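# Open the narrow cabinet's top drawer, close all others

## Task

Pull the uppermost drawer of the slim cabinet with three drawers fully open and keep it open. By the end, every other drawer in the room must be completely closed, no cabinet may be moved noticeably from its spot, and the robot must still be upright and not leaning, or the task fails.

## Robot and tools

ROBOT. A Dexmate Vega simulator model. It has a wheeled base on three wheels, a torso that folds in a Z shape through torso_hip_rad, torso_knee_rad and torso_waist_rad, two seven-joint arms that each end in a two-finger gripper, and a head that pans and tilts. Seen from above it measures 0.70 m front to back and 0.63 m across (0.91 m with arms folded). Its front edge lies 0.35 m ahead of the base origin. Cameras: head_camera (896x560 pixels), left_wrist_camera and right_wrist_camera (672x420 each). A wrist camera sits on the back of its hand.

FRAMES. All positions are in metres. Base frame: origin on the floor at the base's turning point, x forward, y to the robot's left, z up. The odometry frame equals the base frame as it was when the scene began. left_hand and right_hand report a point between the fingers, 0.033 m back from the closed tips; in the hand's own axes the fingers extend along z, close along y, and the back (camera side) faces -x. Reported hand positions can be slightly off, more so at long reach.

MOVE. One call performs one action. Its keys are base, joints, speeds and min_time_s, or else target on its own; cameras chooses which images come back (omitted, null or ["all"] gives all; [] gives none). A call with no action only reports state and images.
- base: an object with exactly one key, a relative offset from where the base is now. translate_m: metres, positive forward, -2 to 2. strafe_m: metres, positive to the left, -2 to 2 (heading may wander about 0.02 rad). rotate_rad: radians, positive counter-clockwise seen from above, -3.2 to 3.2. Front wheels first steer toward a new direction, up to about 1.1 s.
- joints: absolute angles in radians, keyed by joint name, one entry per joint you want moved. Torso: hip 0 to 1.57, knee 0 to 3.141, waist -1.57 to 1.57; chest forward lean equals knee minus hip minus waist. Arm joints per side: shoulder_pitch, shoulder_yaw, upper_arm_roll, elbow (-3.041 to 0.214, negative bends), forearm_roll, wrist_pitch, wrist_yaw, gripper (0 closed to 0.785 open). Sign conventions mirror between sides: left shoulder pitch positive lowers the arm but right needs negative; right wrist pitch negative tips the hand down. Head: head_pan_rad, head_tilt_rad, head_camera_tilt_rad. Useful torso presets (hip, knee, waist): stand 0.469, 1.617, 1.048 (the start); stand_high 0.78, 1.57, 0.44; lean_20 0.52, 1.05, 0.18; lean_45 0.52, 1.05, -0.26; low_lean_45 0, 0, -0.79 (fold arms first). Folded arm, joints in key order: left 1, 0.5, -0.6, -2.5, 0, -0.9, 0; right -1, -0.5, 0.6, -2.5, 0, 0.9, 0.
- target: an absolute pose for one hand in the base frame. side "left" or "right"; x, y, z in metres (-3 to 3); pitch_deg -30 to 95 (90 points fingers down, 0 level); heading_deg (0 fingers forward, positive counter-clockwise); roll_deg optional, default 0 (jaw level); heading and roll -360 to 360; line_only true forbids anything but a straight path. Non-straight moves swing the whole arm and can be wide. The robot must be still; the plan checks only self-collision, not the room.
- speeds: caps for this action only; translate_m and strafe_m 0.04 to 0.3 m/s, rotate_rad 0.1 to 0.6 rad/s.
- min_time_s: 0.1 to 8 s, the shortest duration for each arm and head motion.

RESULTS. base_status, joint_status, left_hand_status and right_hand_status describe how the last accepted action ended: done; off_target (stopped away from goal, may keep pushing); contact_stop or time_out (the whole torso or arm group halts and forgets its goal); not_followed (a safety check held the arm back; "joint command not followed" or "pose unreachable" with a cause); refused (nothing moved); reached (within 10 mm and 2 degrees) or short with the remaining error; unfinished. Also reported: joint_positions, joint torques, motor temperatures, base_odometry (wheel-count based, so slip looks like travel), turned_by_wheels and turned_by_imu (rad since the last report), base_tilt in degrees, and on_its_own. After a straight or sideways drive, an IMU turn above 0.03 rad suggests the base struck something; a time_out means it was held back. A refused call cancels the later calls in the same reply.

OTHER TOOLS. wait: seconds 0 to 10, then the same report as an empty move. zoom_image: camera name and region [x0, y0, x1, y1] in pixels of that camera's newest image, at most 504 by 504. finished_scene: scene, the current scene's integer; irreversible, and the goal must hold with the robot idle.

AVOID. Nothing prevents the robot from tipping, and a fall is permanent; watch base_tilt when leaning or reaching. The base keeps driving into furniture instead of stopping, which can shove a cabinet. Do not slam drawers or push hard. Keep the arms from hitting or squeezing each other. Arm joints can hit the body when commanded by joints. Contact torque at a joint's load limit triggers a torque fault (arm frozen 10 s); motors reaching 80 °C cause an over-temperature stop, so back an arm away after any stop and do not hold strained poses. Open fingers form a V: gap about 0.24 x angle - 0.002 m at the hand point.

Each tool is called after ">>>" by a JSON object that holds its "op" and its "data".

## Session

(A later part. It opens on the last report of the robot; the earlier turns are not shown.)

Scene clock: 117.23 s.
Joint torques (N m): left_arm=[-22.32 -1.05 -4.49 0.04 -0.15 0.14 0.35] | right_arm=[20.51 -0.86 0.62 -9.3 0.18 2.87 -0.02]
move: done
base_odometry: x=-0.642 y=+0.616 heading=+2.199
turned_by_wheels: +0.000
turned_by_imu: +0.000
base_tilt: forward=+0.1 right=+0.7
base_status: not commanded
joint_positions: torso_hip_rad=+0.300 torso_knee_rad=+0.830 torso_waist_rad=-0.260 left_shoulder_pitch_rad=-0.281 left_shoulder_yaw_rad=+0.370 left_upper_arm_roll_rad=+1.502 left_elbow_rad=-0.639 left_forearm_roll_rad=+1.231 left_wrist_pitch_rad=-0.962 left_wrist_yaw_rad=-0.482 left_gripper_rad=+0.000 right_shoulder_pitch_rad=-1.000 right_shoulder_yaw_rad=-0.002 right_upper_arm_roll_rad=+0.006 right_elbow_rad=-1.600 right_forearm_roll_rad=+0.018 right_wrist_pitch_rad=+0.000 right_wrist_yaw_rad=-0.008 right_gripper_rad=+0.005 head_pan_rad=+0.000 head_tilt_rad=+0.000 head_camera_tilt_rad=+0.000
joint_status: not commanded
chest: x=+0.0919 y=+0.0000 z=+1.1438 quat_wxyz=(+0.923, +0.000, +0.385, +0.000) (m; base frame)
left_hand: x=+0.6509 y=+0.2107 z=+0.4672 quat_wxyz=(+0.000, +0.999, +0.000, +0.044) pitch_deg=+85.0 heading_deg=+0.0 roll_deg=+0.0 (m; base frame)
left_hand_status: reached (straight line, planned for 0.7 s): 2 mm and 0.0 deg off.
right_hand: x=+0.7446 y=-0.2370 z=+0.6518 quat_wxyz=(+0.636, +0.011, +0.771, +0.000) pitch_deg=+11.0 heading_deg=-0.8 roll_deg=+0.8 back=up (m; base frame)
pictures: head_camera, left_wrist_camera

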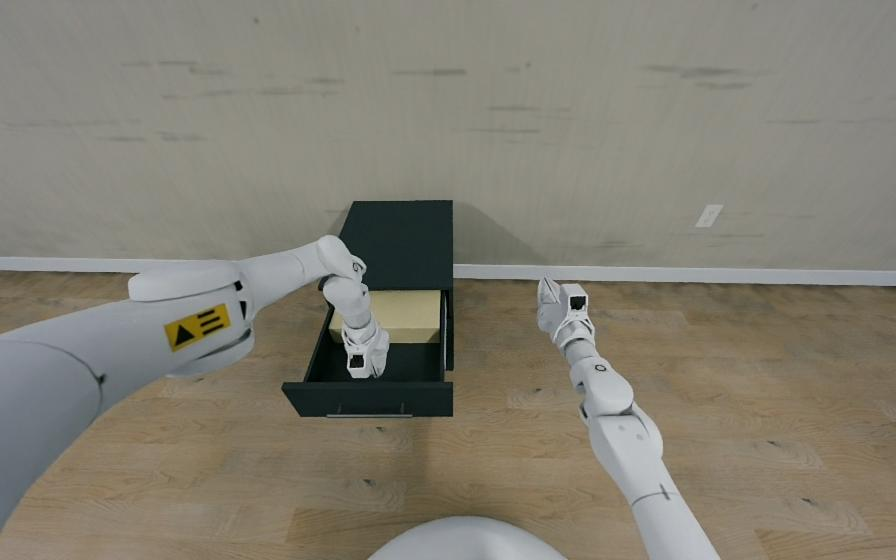

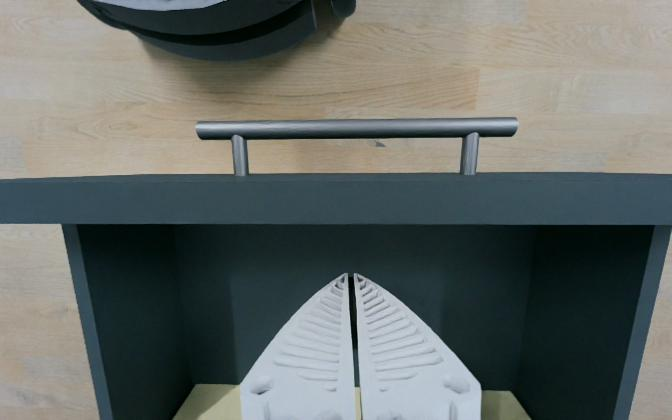

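>>> {"op": "move", "data": {"base": {"translate_m": -0.06}, "speeds": {"translate_m": 0.04}, "cameras": ["head_camera", "left_wrist_camera"]}}

Scene clock: 119.90 s.
Joint torques (N m): left_arm=[-23.3 -2.47 -4.47 -0.45 -0.66 0.32 -0.05] | right_arm=[20.51 -0.34 0.2 -8.21 0.15 2.54 -0.05]
move: done
base_odometry: x=-0.607 y=+0.567 heading=+2.198
turned_by_wheels: -0.001
turned_by_imu: -0.002
base_tilt: forward=+0.1 right=+0.8
base_status: done
joint_positions: torso_hip_rad=+0.300 torso_knee_rad=+0.830 torso_waist_rad=-0.260 left_shoulder_pitch_rad=-0.278 left_shoulder_yaw_rad=+0.366 left_upper_arm_roll_rad=+1.504 left_elbow_rad=-0.636 left_forearm_roll_rad=+1.234 left_wrist_pitch_rad=-0.958 left_wrist_yaw_rad=-0.479 left_gripper_rad=+0.000 right_shoulder_pitch_rad=-1.000 right_shoulder_yaw_rad=-0.002 right_upper_arm_roll_rad=+0.006 right_elbow_rad=-1.600 right_forearm_roll_rad=+0.018 right_wrist_pitch_rad=+0.000 right_wrist_yaw_rad=-0.008 right_gripper_rad=+0.005 head_pan_rad=+0.000 head_tilt_rad=+0.000 head_camera_tilt_rad=+0.000
joint_status: not commanded
chest: x=+0.0919 y=+0.0000 z=+1.1438 quat_wxyz=(+0.923, +0.000, +0.385, +0.000) (m; base frame)
left_hand: x=+0.6502 y=+0.2101 z=+0.4651 quat_wxyz=(+0.000, +0.999, +0.000, +0.044) pitch_deg=+85.0 heading_deg=+0.0 roll_deg=+0.0 (m; base frame)
right_hand: x=+0.7446 y=-0.2370 z=+0.6518 quat_wxyz=(+0.636, +0.011, +0.771, +0.000) pitch_deg=+10.9 heading_deg=-0.8 roll_deg=+0.8 back=up (m; base frame)
pictures: head_camera, left_wrist_camera

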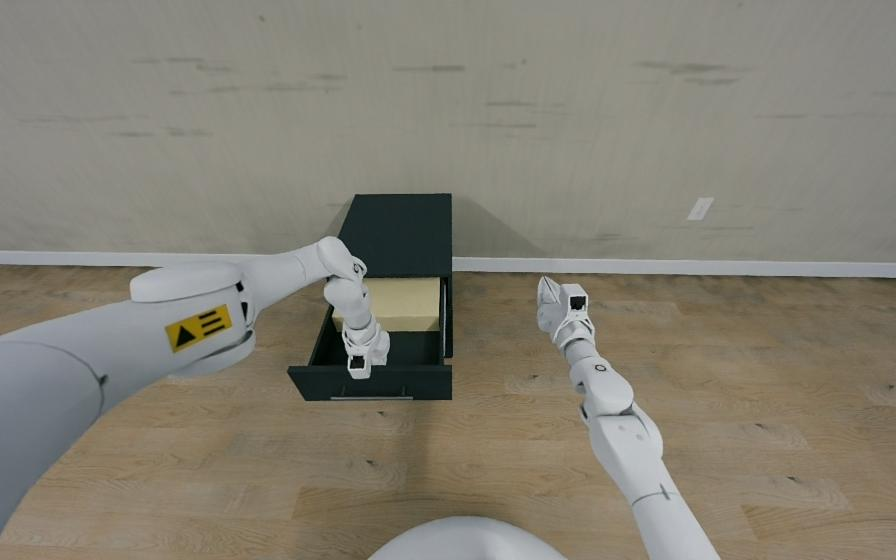

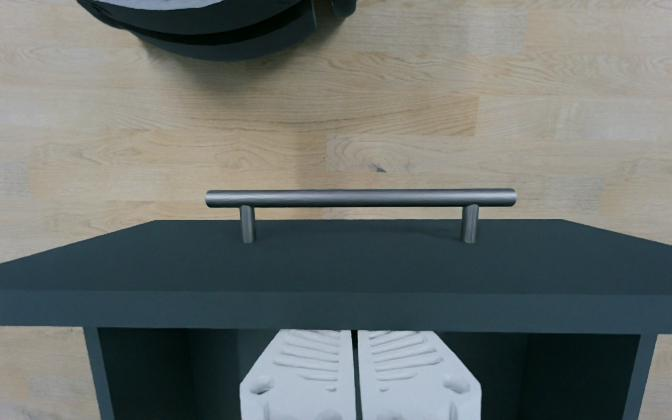

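>>> {"op": "move", "data": {"base": {"translate_m": -0.03}, "speeds": {"translate_m": 0.04}, "cameras": ["head_camera", "left_wrist_camera"]}}

Scene clock: 121.67 s.
Joint torques (N m): left_arm=[-21.69 -1.63 -5.23 0.62 -2.3 -4.94 -0.1] | right_arm=[21.44 -1.62 0.6 -8.71 0.12 2.72 0.02]
move: done
base_odometry: x=-0.590 y=+0.542 heading=+2.197
turned_by_wheels: -0.001
turned_by_imu: -0.001
base_tilt: forward=+0.1 right=+0.7
base_status: done
joint_positions: torso_hip_rad=+0.300 torso_knee_rad=+0.830 torso_waist_rad=-0.260 left_shoulder_pitch_rad=-0.278 left_shoulder_yaw_rad=+0.366 left_upper_arm_roll_rad=+1.504 left_elbow_rad=-0.636 left_forearm_roll_rad=+1.235 left_wrist_pitch_rad=-0.957 left_wrist_yaw_rad=-0.479 left_gripper_rad=+0.000 right_shoulder_pitch_rad=-1.000 right_shoulder_yaw_rad=-0.002 right_upper_arm_roll_rad=+0.006 right_elbow_rad=-1.600 right_forearm_roll_rad=+0.018 right_wrist_pitch_rad=+0.000 right_wrist_yaw_rad=-0.008 right_gripper_rad=+0.005 head_pan_rad=+0.000 head_tilt_rad=+0.000 head_camera_tilt_rad=+0.000
joint_status: not commanded
chest: x=+0.0920 y=+0.0000 z=+1.1438 quat_wxyz=(+0.923, +0.000, +0.385, +0.000) (m; base frame)
left_hand: x=+0.6507 y=+0.2102 z=+0.4651 quat_wxyz=(+0.000, +0.999, +0.000, +0.044) pitch_deg=+84.9 heading_deg=+0.2 roll_deg=+0.2 (m; base frame)
right_hand: x=+0.7446 y=-0.2370 z=+0.6517 quat_wxyz=(+0.636, +0.011, +0.771, +0.000) pitch_deg=+11.0 heading_deg=-0.8 roll_deg=+0.8 back=up (m; base frame)
pictures: head_camera, left_wrist_camera

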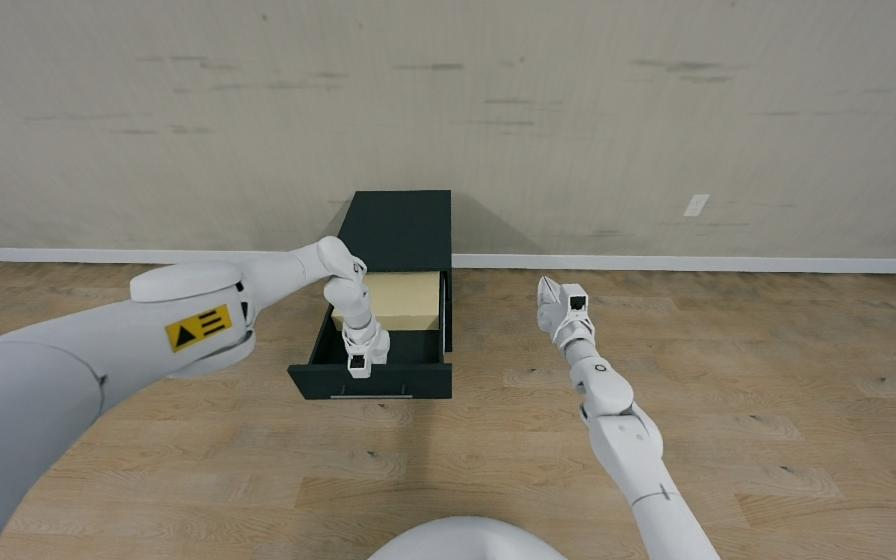

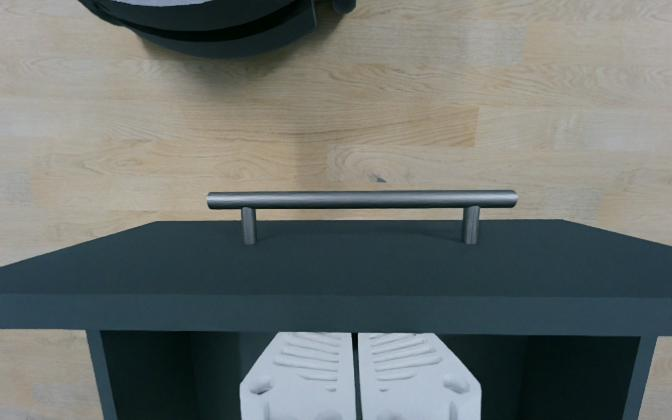

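>>> {"op": "move", "data": {"base": {"translate_m": -0.02}, "speeds": {"translate_m": 0.04}, "cameras": ["head_camera"]}}

Scene clock: 123.27 s.
Joint torques (N m): left_arm=[-15.95 1.47 -3.55 -0.41 -2.43 -5.12 -0.17] | right_arm=[21.05 -1.66 0.56 -9.01 0.27 3.04 -0.06]
move: done
base_odometry: x=-0.579 y=+0.526 heading=+2.196
turned_by_wheels: -0.001
turned_by_imu: -0.001
base_tilt: forward=+0.1 right=+0.8
base_status: done
joint_positions: torso_hip_rad=+0.300 torso_knee_rad=+0.830 torso_waist_rad=-0.260 left_shoulder_pitch_rad=-0.279 left_shoulder_yaw_rad=+0.366 left_upper_arm_roll_rad=+1.504 left_elbow_rad=-0.636 left_forearm_roll_rad=+1.235 left_wrist_pitch_rad=-0.957 left_wrist_yaw_rad=-0.479 left_gripper_rad=+0.000 right_shoulder_pitch_rad=-1.000 right_shoulder_yaw_rad=-0.002 right_upper_arm_roll_rad=+0.006 right_elbow_rad=-1.600 right_forearm_roll_rad=+0.018 right_wrist_pitch_rad=+0.000 right_wrist_yaw_rad=-0.008 right_gripper_rad=+0.005 head_pan_rad=+0.000 head_tilt_rad=+0.000 head_camera_tilt_rad=+0.000
joint_status: not commanded
chest: x=+0.0920 y=+0.0000 z=+1.1438 quat_wxyz=(+0.923, +0.000, +0.385, +0.000) (m; base frame)
left_hand: x=+0.6509 y=+0.2100 z=+0.4652 quat_wxyz=(+0.000, +0.999, +0.000, +0.044) pitch_deg=+84.9 heading_deg=+0.0 roll_deg=+0.0 (m; base frame)
right_hand: x=+0.7446 y=-0.2370 z=+0.6517 quat_wxyz=(+0.636, +0.011, +0.771, +0.000) pitch_deg=+11.0 heading_deg=-0.8 roll_deg=+0.8 back=up (m; base frame)
pictures: head_camera

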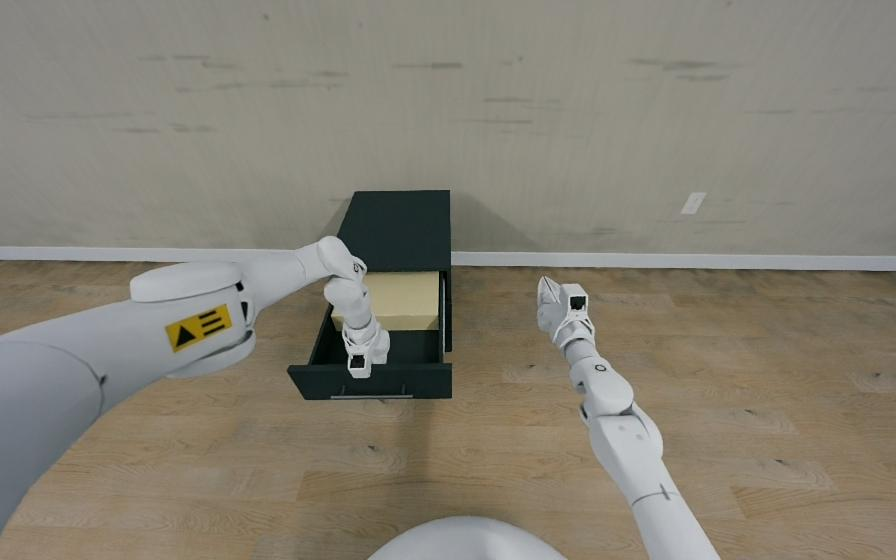

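>>> {"op": "move", "data": {"target": {"side": "left", "x": 0.69, "y": 0.21, "z": 0.50, "pitch_deg": 85, "heading_deg": 0, "roll_deg": 0}, "cameras": ["head_camera", "left_wrist_camera"]}}

Scene clock: 123.77 s.
Joint torques (N m): left_arm=[-15.69 0.08 -3.3 -0.48 -2.27 -4.19 -0.41] | right_arm=[20.79 -1.86 0.5 -9.45 -0.06 2.64 0.15]
move: refused
base_odometry: x=-0.579 y=+0.526 heading=+2.196
turned_by_wheels: +0.000
turned_by_imu: +0.000
base_tilt: forward=+0.1 right=+0.8
base_status: not commanded
joint_positions: torso_hip_rad=+0.300 torso_knee_rad=+0.830 torso_waist_rad=-0.260 left_shoulder_pitch_rad=-0.279 left_shoulder_yaw_rad=+0.366 left_upper_arm_roll_rad=+1.504 left_elbow_rad=-0.636 left_forearm_roll_rad=+1.235 left_wrist_pitch_rad=-0.957 left_wrist_yaw_rad=-0.479 left_gripper_rad=+0.000 right_shoulder_pitch_rad=-1.000 right_shoulder_yaw_rad=-0.002 right_upper_arm_roll_rad=+0.006 right_elbow_rad=-1.600 right_forearm_roll_rad=+0.018 right_wrist_pitch_rad=+0.000 right_wrist_yaw_rad=-0.008 right_gripper_rad=+0.005 head_pan_rad=+0.000 head_tilt_rad=+0.000 head_camera_tilt_rad=+0.000
joint_status: not commanded
chest: x=+0.0920 y=+0.0000 z=+1.1438 quat_wxyz=(+0.923, +0.000, +0.385, +0.000) (m; base frame)
left_hand: x=+0.6509 y=+0.2100 z=+0.4652 quat_wxyz=(+0.000, +0.999, +0.000, +0.044) pitch_deg=+84.9 heading_deg=+0.0 roll_deg=+0.0 (m; base frame)
left_hand_status: refused: no posture of the arm gets there (out of reach): the closest leaves the hand 1.2 cm and 0 deg from the pose. Nothing moved. At pitch 70 a posture exists at this place; the way there is not checked.
right_hand: x=+0.7446 y=-0.2370 z=+0.6517 quat_wxyz=(+0.636, +0.011, +0.771, +0.000) pitch_deg=+11.0 heading_deg=-0.8 roll_deg=+0.8 back=up (m; base frame)
pictures: head_camera, left_wrist_camera

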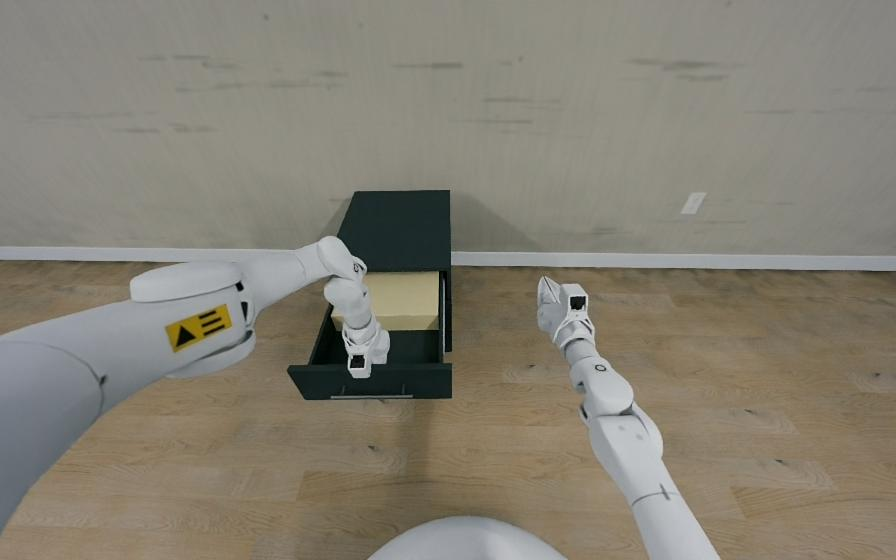

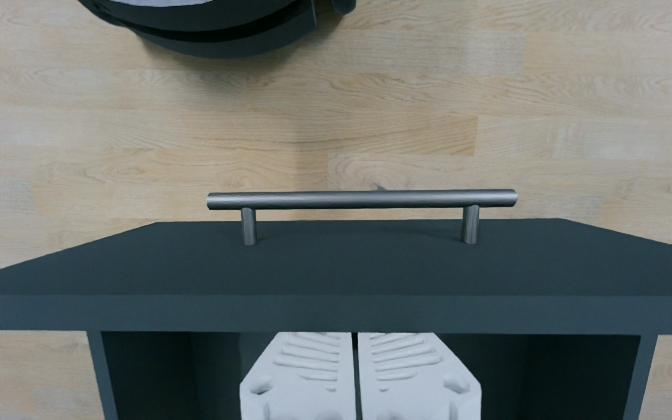

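>>> {"op": "move", "data": {"base": {"translate_m": 0.04}, "speeds": {"translate_m": 0.06}, "cameras": ["left_wrist_camera"]}}

>>> {"op": "move", "data": {"target": {"side": "left", "x": 0.64, "y": 0.21, "z": 0.60, "pitch_deg": 75, "heading_deg": 0, "roll_deg": 0}, "cameras": ["head_camera", "left_wrist_camera"]}}

Scene clock: 125.37 s.
Joint torques (N m): left_arm=[-22.81 0.35 -4.63 -0.43 -0.76 -1.31 0.13] | right_arm=[20.38 -0.64 0.65 -9.44 -0.05 3.43 0.09]
move: done
base_odometry: x=-0.602 y=+0.559 heading=+2.195
turned_by_wheels: +0.000
turned_by_imu: +0.000
base_tilt: forward=+0.1 right=+0.8
base_status: done
joint_positions: torso_hip_rad=+0.300 torso_knee_rad=+0.830 torso_waist_rad=-0.260 left_shoulder_pitch_rad=-0.278 left_shoulder_yaw_rad=+0.366 left_upper_arm_roll_rad=+1.504 left_elbow_rad=-0.636 left_forearm_roll_rad=+1.234 left_wrist_pitch_rad=-0.958 left_wrist_yaw_rad=-0.479 left_gripper_rad=+0.000 right_shoulder_pitch_rad=-1.000 right_shoulder_yaw_rad=-0.002 right_upper_arm_roll_rad=+0.006 right_elbow_rad=-1.600 right_forearm_roll_rad=+0.018 right_wrist_pitch_rad=+0.000 right_wrist_yaw_rad=-0.008 right_gripper_rad=+0.005 head_pan_rad=+0.000 head_tilt_rad=+0.000 head_camera_tilt_rad=+0.000
joint_status: not commanded
chest: x=+0.0920 y=+0.0000 z=+1.1438 quat_wxyz=(+0.923, +0.000, +0.385, +0.000) (m; base frame)
left_hand: x=+0.6502 y=+0.2100 z=+0.4651 quat_wxyz=(+0.000, +0.999, +0.000, +0.044) pitch_deg=+85.0 heading_deg=-0.1 roll_deg=-0.1 (m; base frame)
right_hand: x=+0.7446 y=-0.2370 z=+0.6517 quat_wxyz=(+0.636, +0.011, +0.771, +0.000) pitch_deg=+11.0 heading_deg=-0.8 roll_deg=+0.8 back=up (m; base frame)
pictures: left_wrist_camera

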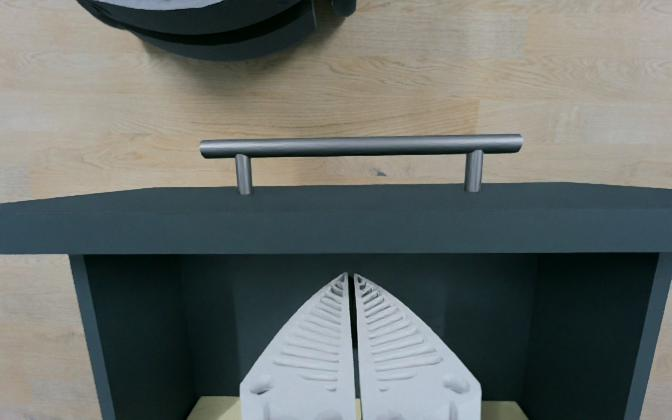

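Scene clock: 130.13 s.
Joint torques (N m): left_arm=[-18.87 4.24 -16.52 -2.88 -0.39 0.45 -0.36] | right_arm=[21.02 -0.9 0.66 -8.11 0.03 2.74 -0.06]
move: done
base_odometry: x=-0.602 y=+0.559 heading=+2.195
turned_by_wheels: +0.000
turned_by_imu: +0.000
base_tilt: forward=+0.1 right=+0.7
base_status: not commanded
joint_positions: torso_hip_rad=+0.300 torso_knee_rad=+0.830 torso_waist_rad=-0.260 left_shoulder_pitch_rad=-0.206 left_shoulder_yaw_rad=+0.900 left_upper_arm_roll_rad=+1.279 left_elbow_rad=-1.633 left_forearm_roll_rad=+0.893 left_wrist_pitch_rad=-0.756 left_wrist_yaw_rad=-1.083 left_gripper_rad=+0.000 right_shoulder_pitch_rad=-1.000 right_shoulder_yaw_rad=-0.002 right_upper_arm_roll_rad=+0.006 right_elbow_rad=-1.600 right_forearm_roll_rad=+0.018 right_wrist_pitch_rad=+0.000 right_wrist_yaw_rad=-0.008 right_gripper_rad=+0.005 head_pan_rad=+0.000 head_tilt_rad=+0.000 head_camera_tilt_rad=+0.000
joint_status: not commanded
chest: x=+0.0920 y=+0.0000 z=+1.1438 quat_wxyz=(+0.923, +0.000, +0.385, +0.000) (m; base frame)
left_hand: x=+0.6401 y=+0.2099 z=+0.5992 quat_wxyz=(+0.000, +0.992, +0.000, +0.130) pitch_deg=+75.1 heading_deg=+0.0 roll_deg=+0.0 back=down (m; base frame)
left_hand_status: reached (straight line, planned for 3.5 s): 1 mm and 0.1 deg off.
right_hand: x=+0.7446 y=-0.2370 z=+0.6518 quat_wxyz=(+0.636, +0.011, +0.771, +0.000) pitch_deg=+11.0 heading_deg=-0.8 roll_deg=+0.8 back=up (m; base frame)
pictures: head_camera, left_wrist_camera

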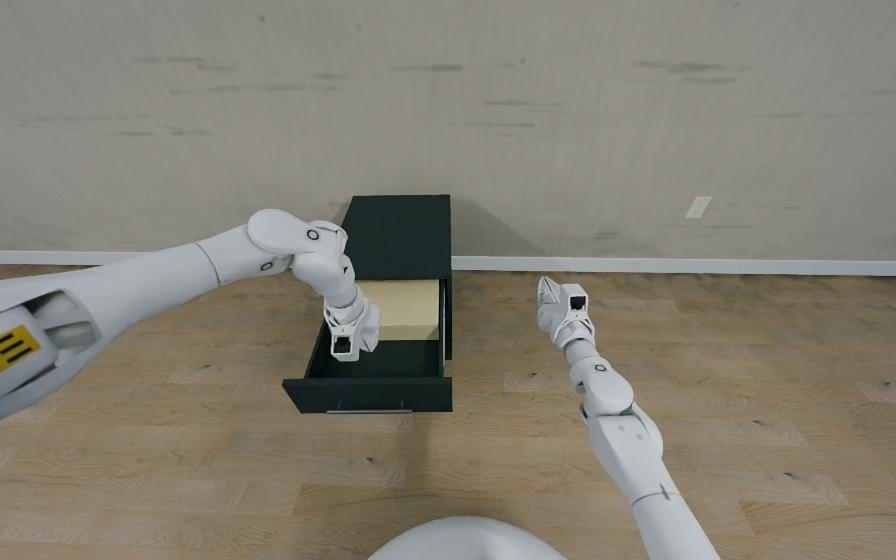

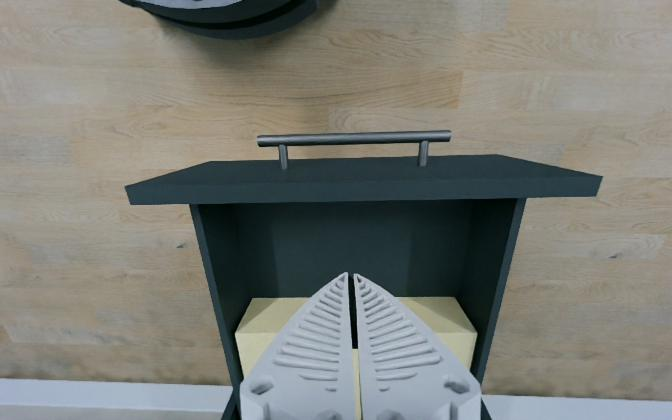

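>>> {"op": "move", "data": {"base": {"translate_m": -0.4}, "joints": {"head_camera_tilt_rad": -0.2}, "cameras": ["head_camera", "right_wrist_camera"]}}

>>> {"op": "zoom_image", "data": {"camera": "head_camera", "region": [290, 180, 540, 400]}}

Scene clock: 133.63 s.
Joint torques (N m): left_arm=[-19.85 4.01 -15.69 -2.81 -0.79 0.64 -0.21] | right_arm=[22.37 -0.65 0.95 -9.09 0.11 2.5 0.21]
move: done
base_odometry: x=-0.369 y=+0.233 heading=+2.194
turned_by_wheels: -0.001
turned_by_imu: -0.001
base_tilt: forward=+0.0 right=+0.7
base_status: done
joint_positions: torso_hip_rad=+0.300 torso_knee_rad=+0.830 torso_waist_rad=-0.260 left_shoulder_pitch_rad=-0.206 left_shoulder_yaw_rad=+0.902 left_upper_arm_roll_rad=+1.279 left_elbow_rad=-1.637 left_forearm_roll_rad=+0.892 left_wrist_pitch_rad=-0.755 left_wrist_yaw_rad=-1.085 left_gripper_rad=+0.000 right_shoulder_pitch_rad=-1.000 right_shoulder_yaw_rad=-0.002 right_upper_arm_roll_rad=+0.006 right_elbow_rad=-1.600 right_forearm_roll_rad=+0.018 right_wrist_pitch_rad=+0.000 right_wrist_yaw_rad=-0.008 right_gripper_rad=+0.005 head_pan_rad=+0.000 head_tilt_rad=+0.000 head_camera_tilt_rad=-0.200
joint_status: all done
chest: x=+0.0919 y=+0.0000 z=+1.1438 quat_wxyz=(+0.923, +0.000, +0.385, +0.000) (m; base frame)
left_hand: x=+0.6399 y=+0.2100 z=+0.6000 quat_wxyz=(+0.000, +0.991, +0.000, +0.130) pitch_deg=+75.0 heading_deg=+0.0 roll_deg=+0.0 back=down (m; base frame)
right_hand: x=+0.7446 y=-0.2370 z=+0.6518 quat_wxyz=(+0.636, +0.011, +0.771, +0.000) pitch_deg=+10.9 heading_deg=-0.8 roll_deg=+0.8 back=up (m; base frame)
pictures: head_camera, right_wrist_camera

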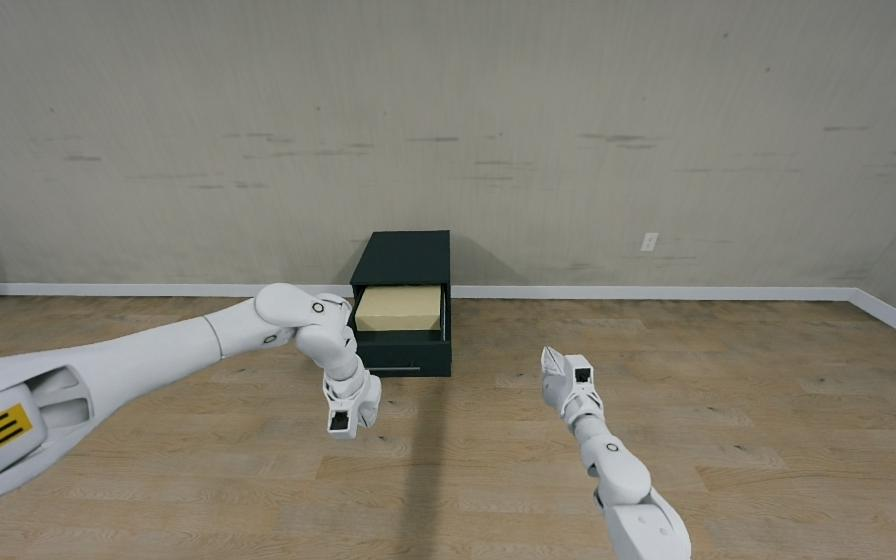

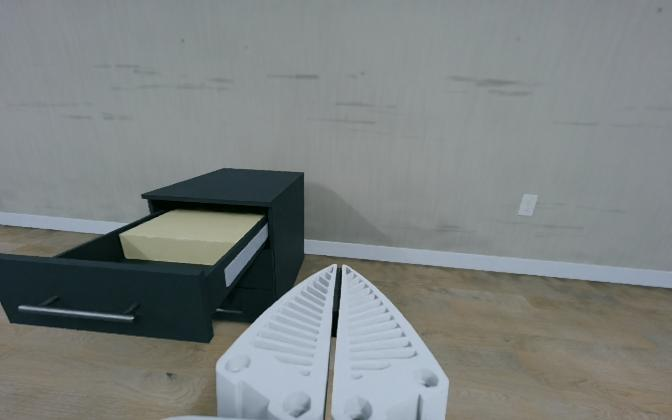

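Scaled by 2.016 from the camera's 896x560 image, which has a finer 960x600 frame.

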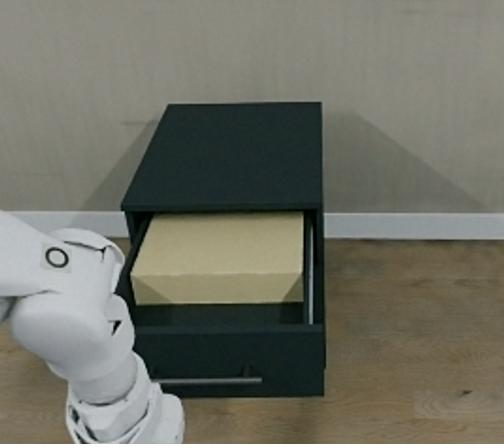

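>>> {"op": "finished_scene", "data": {"scene": 1}}

The scene is finished: the task was done.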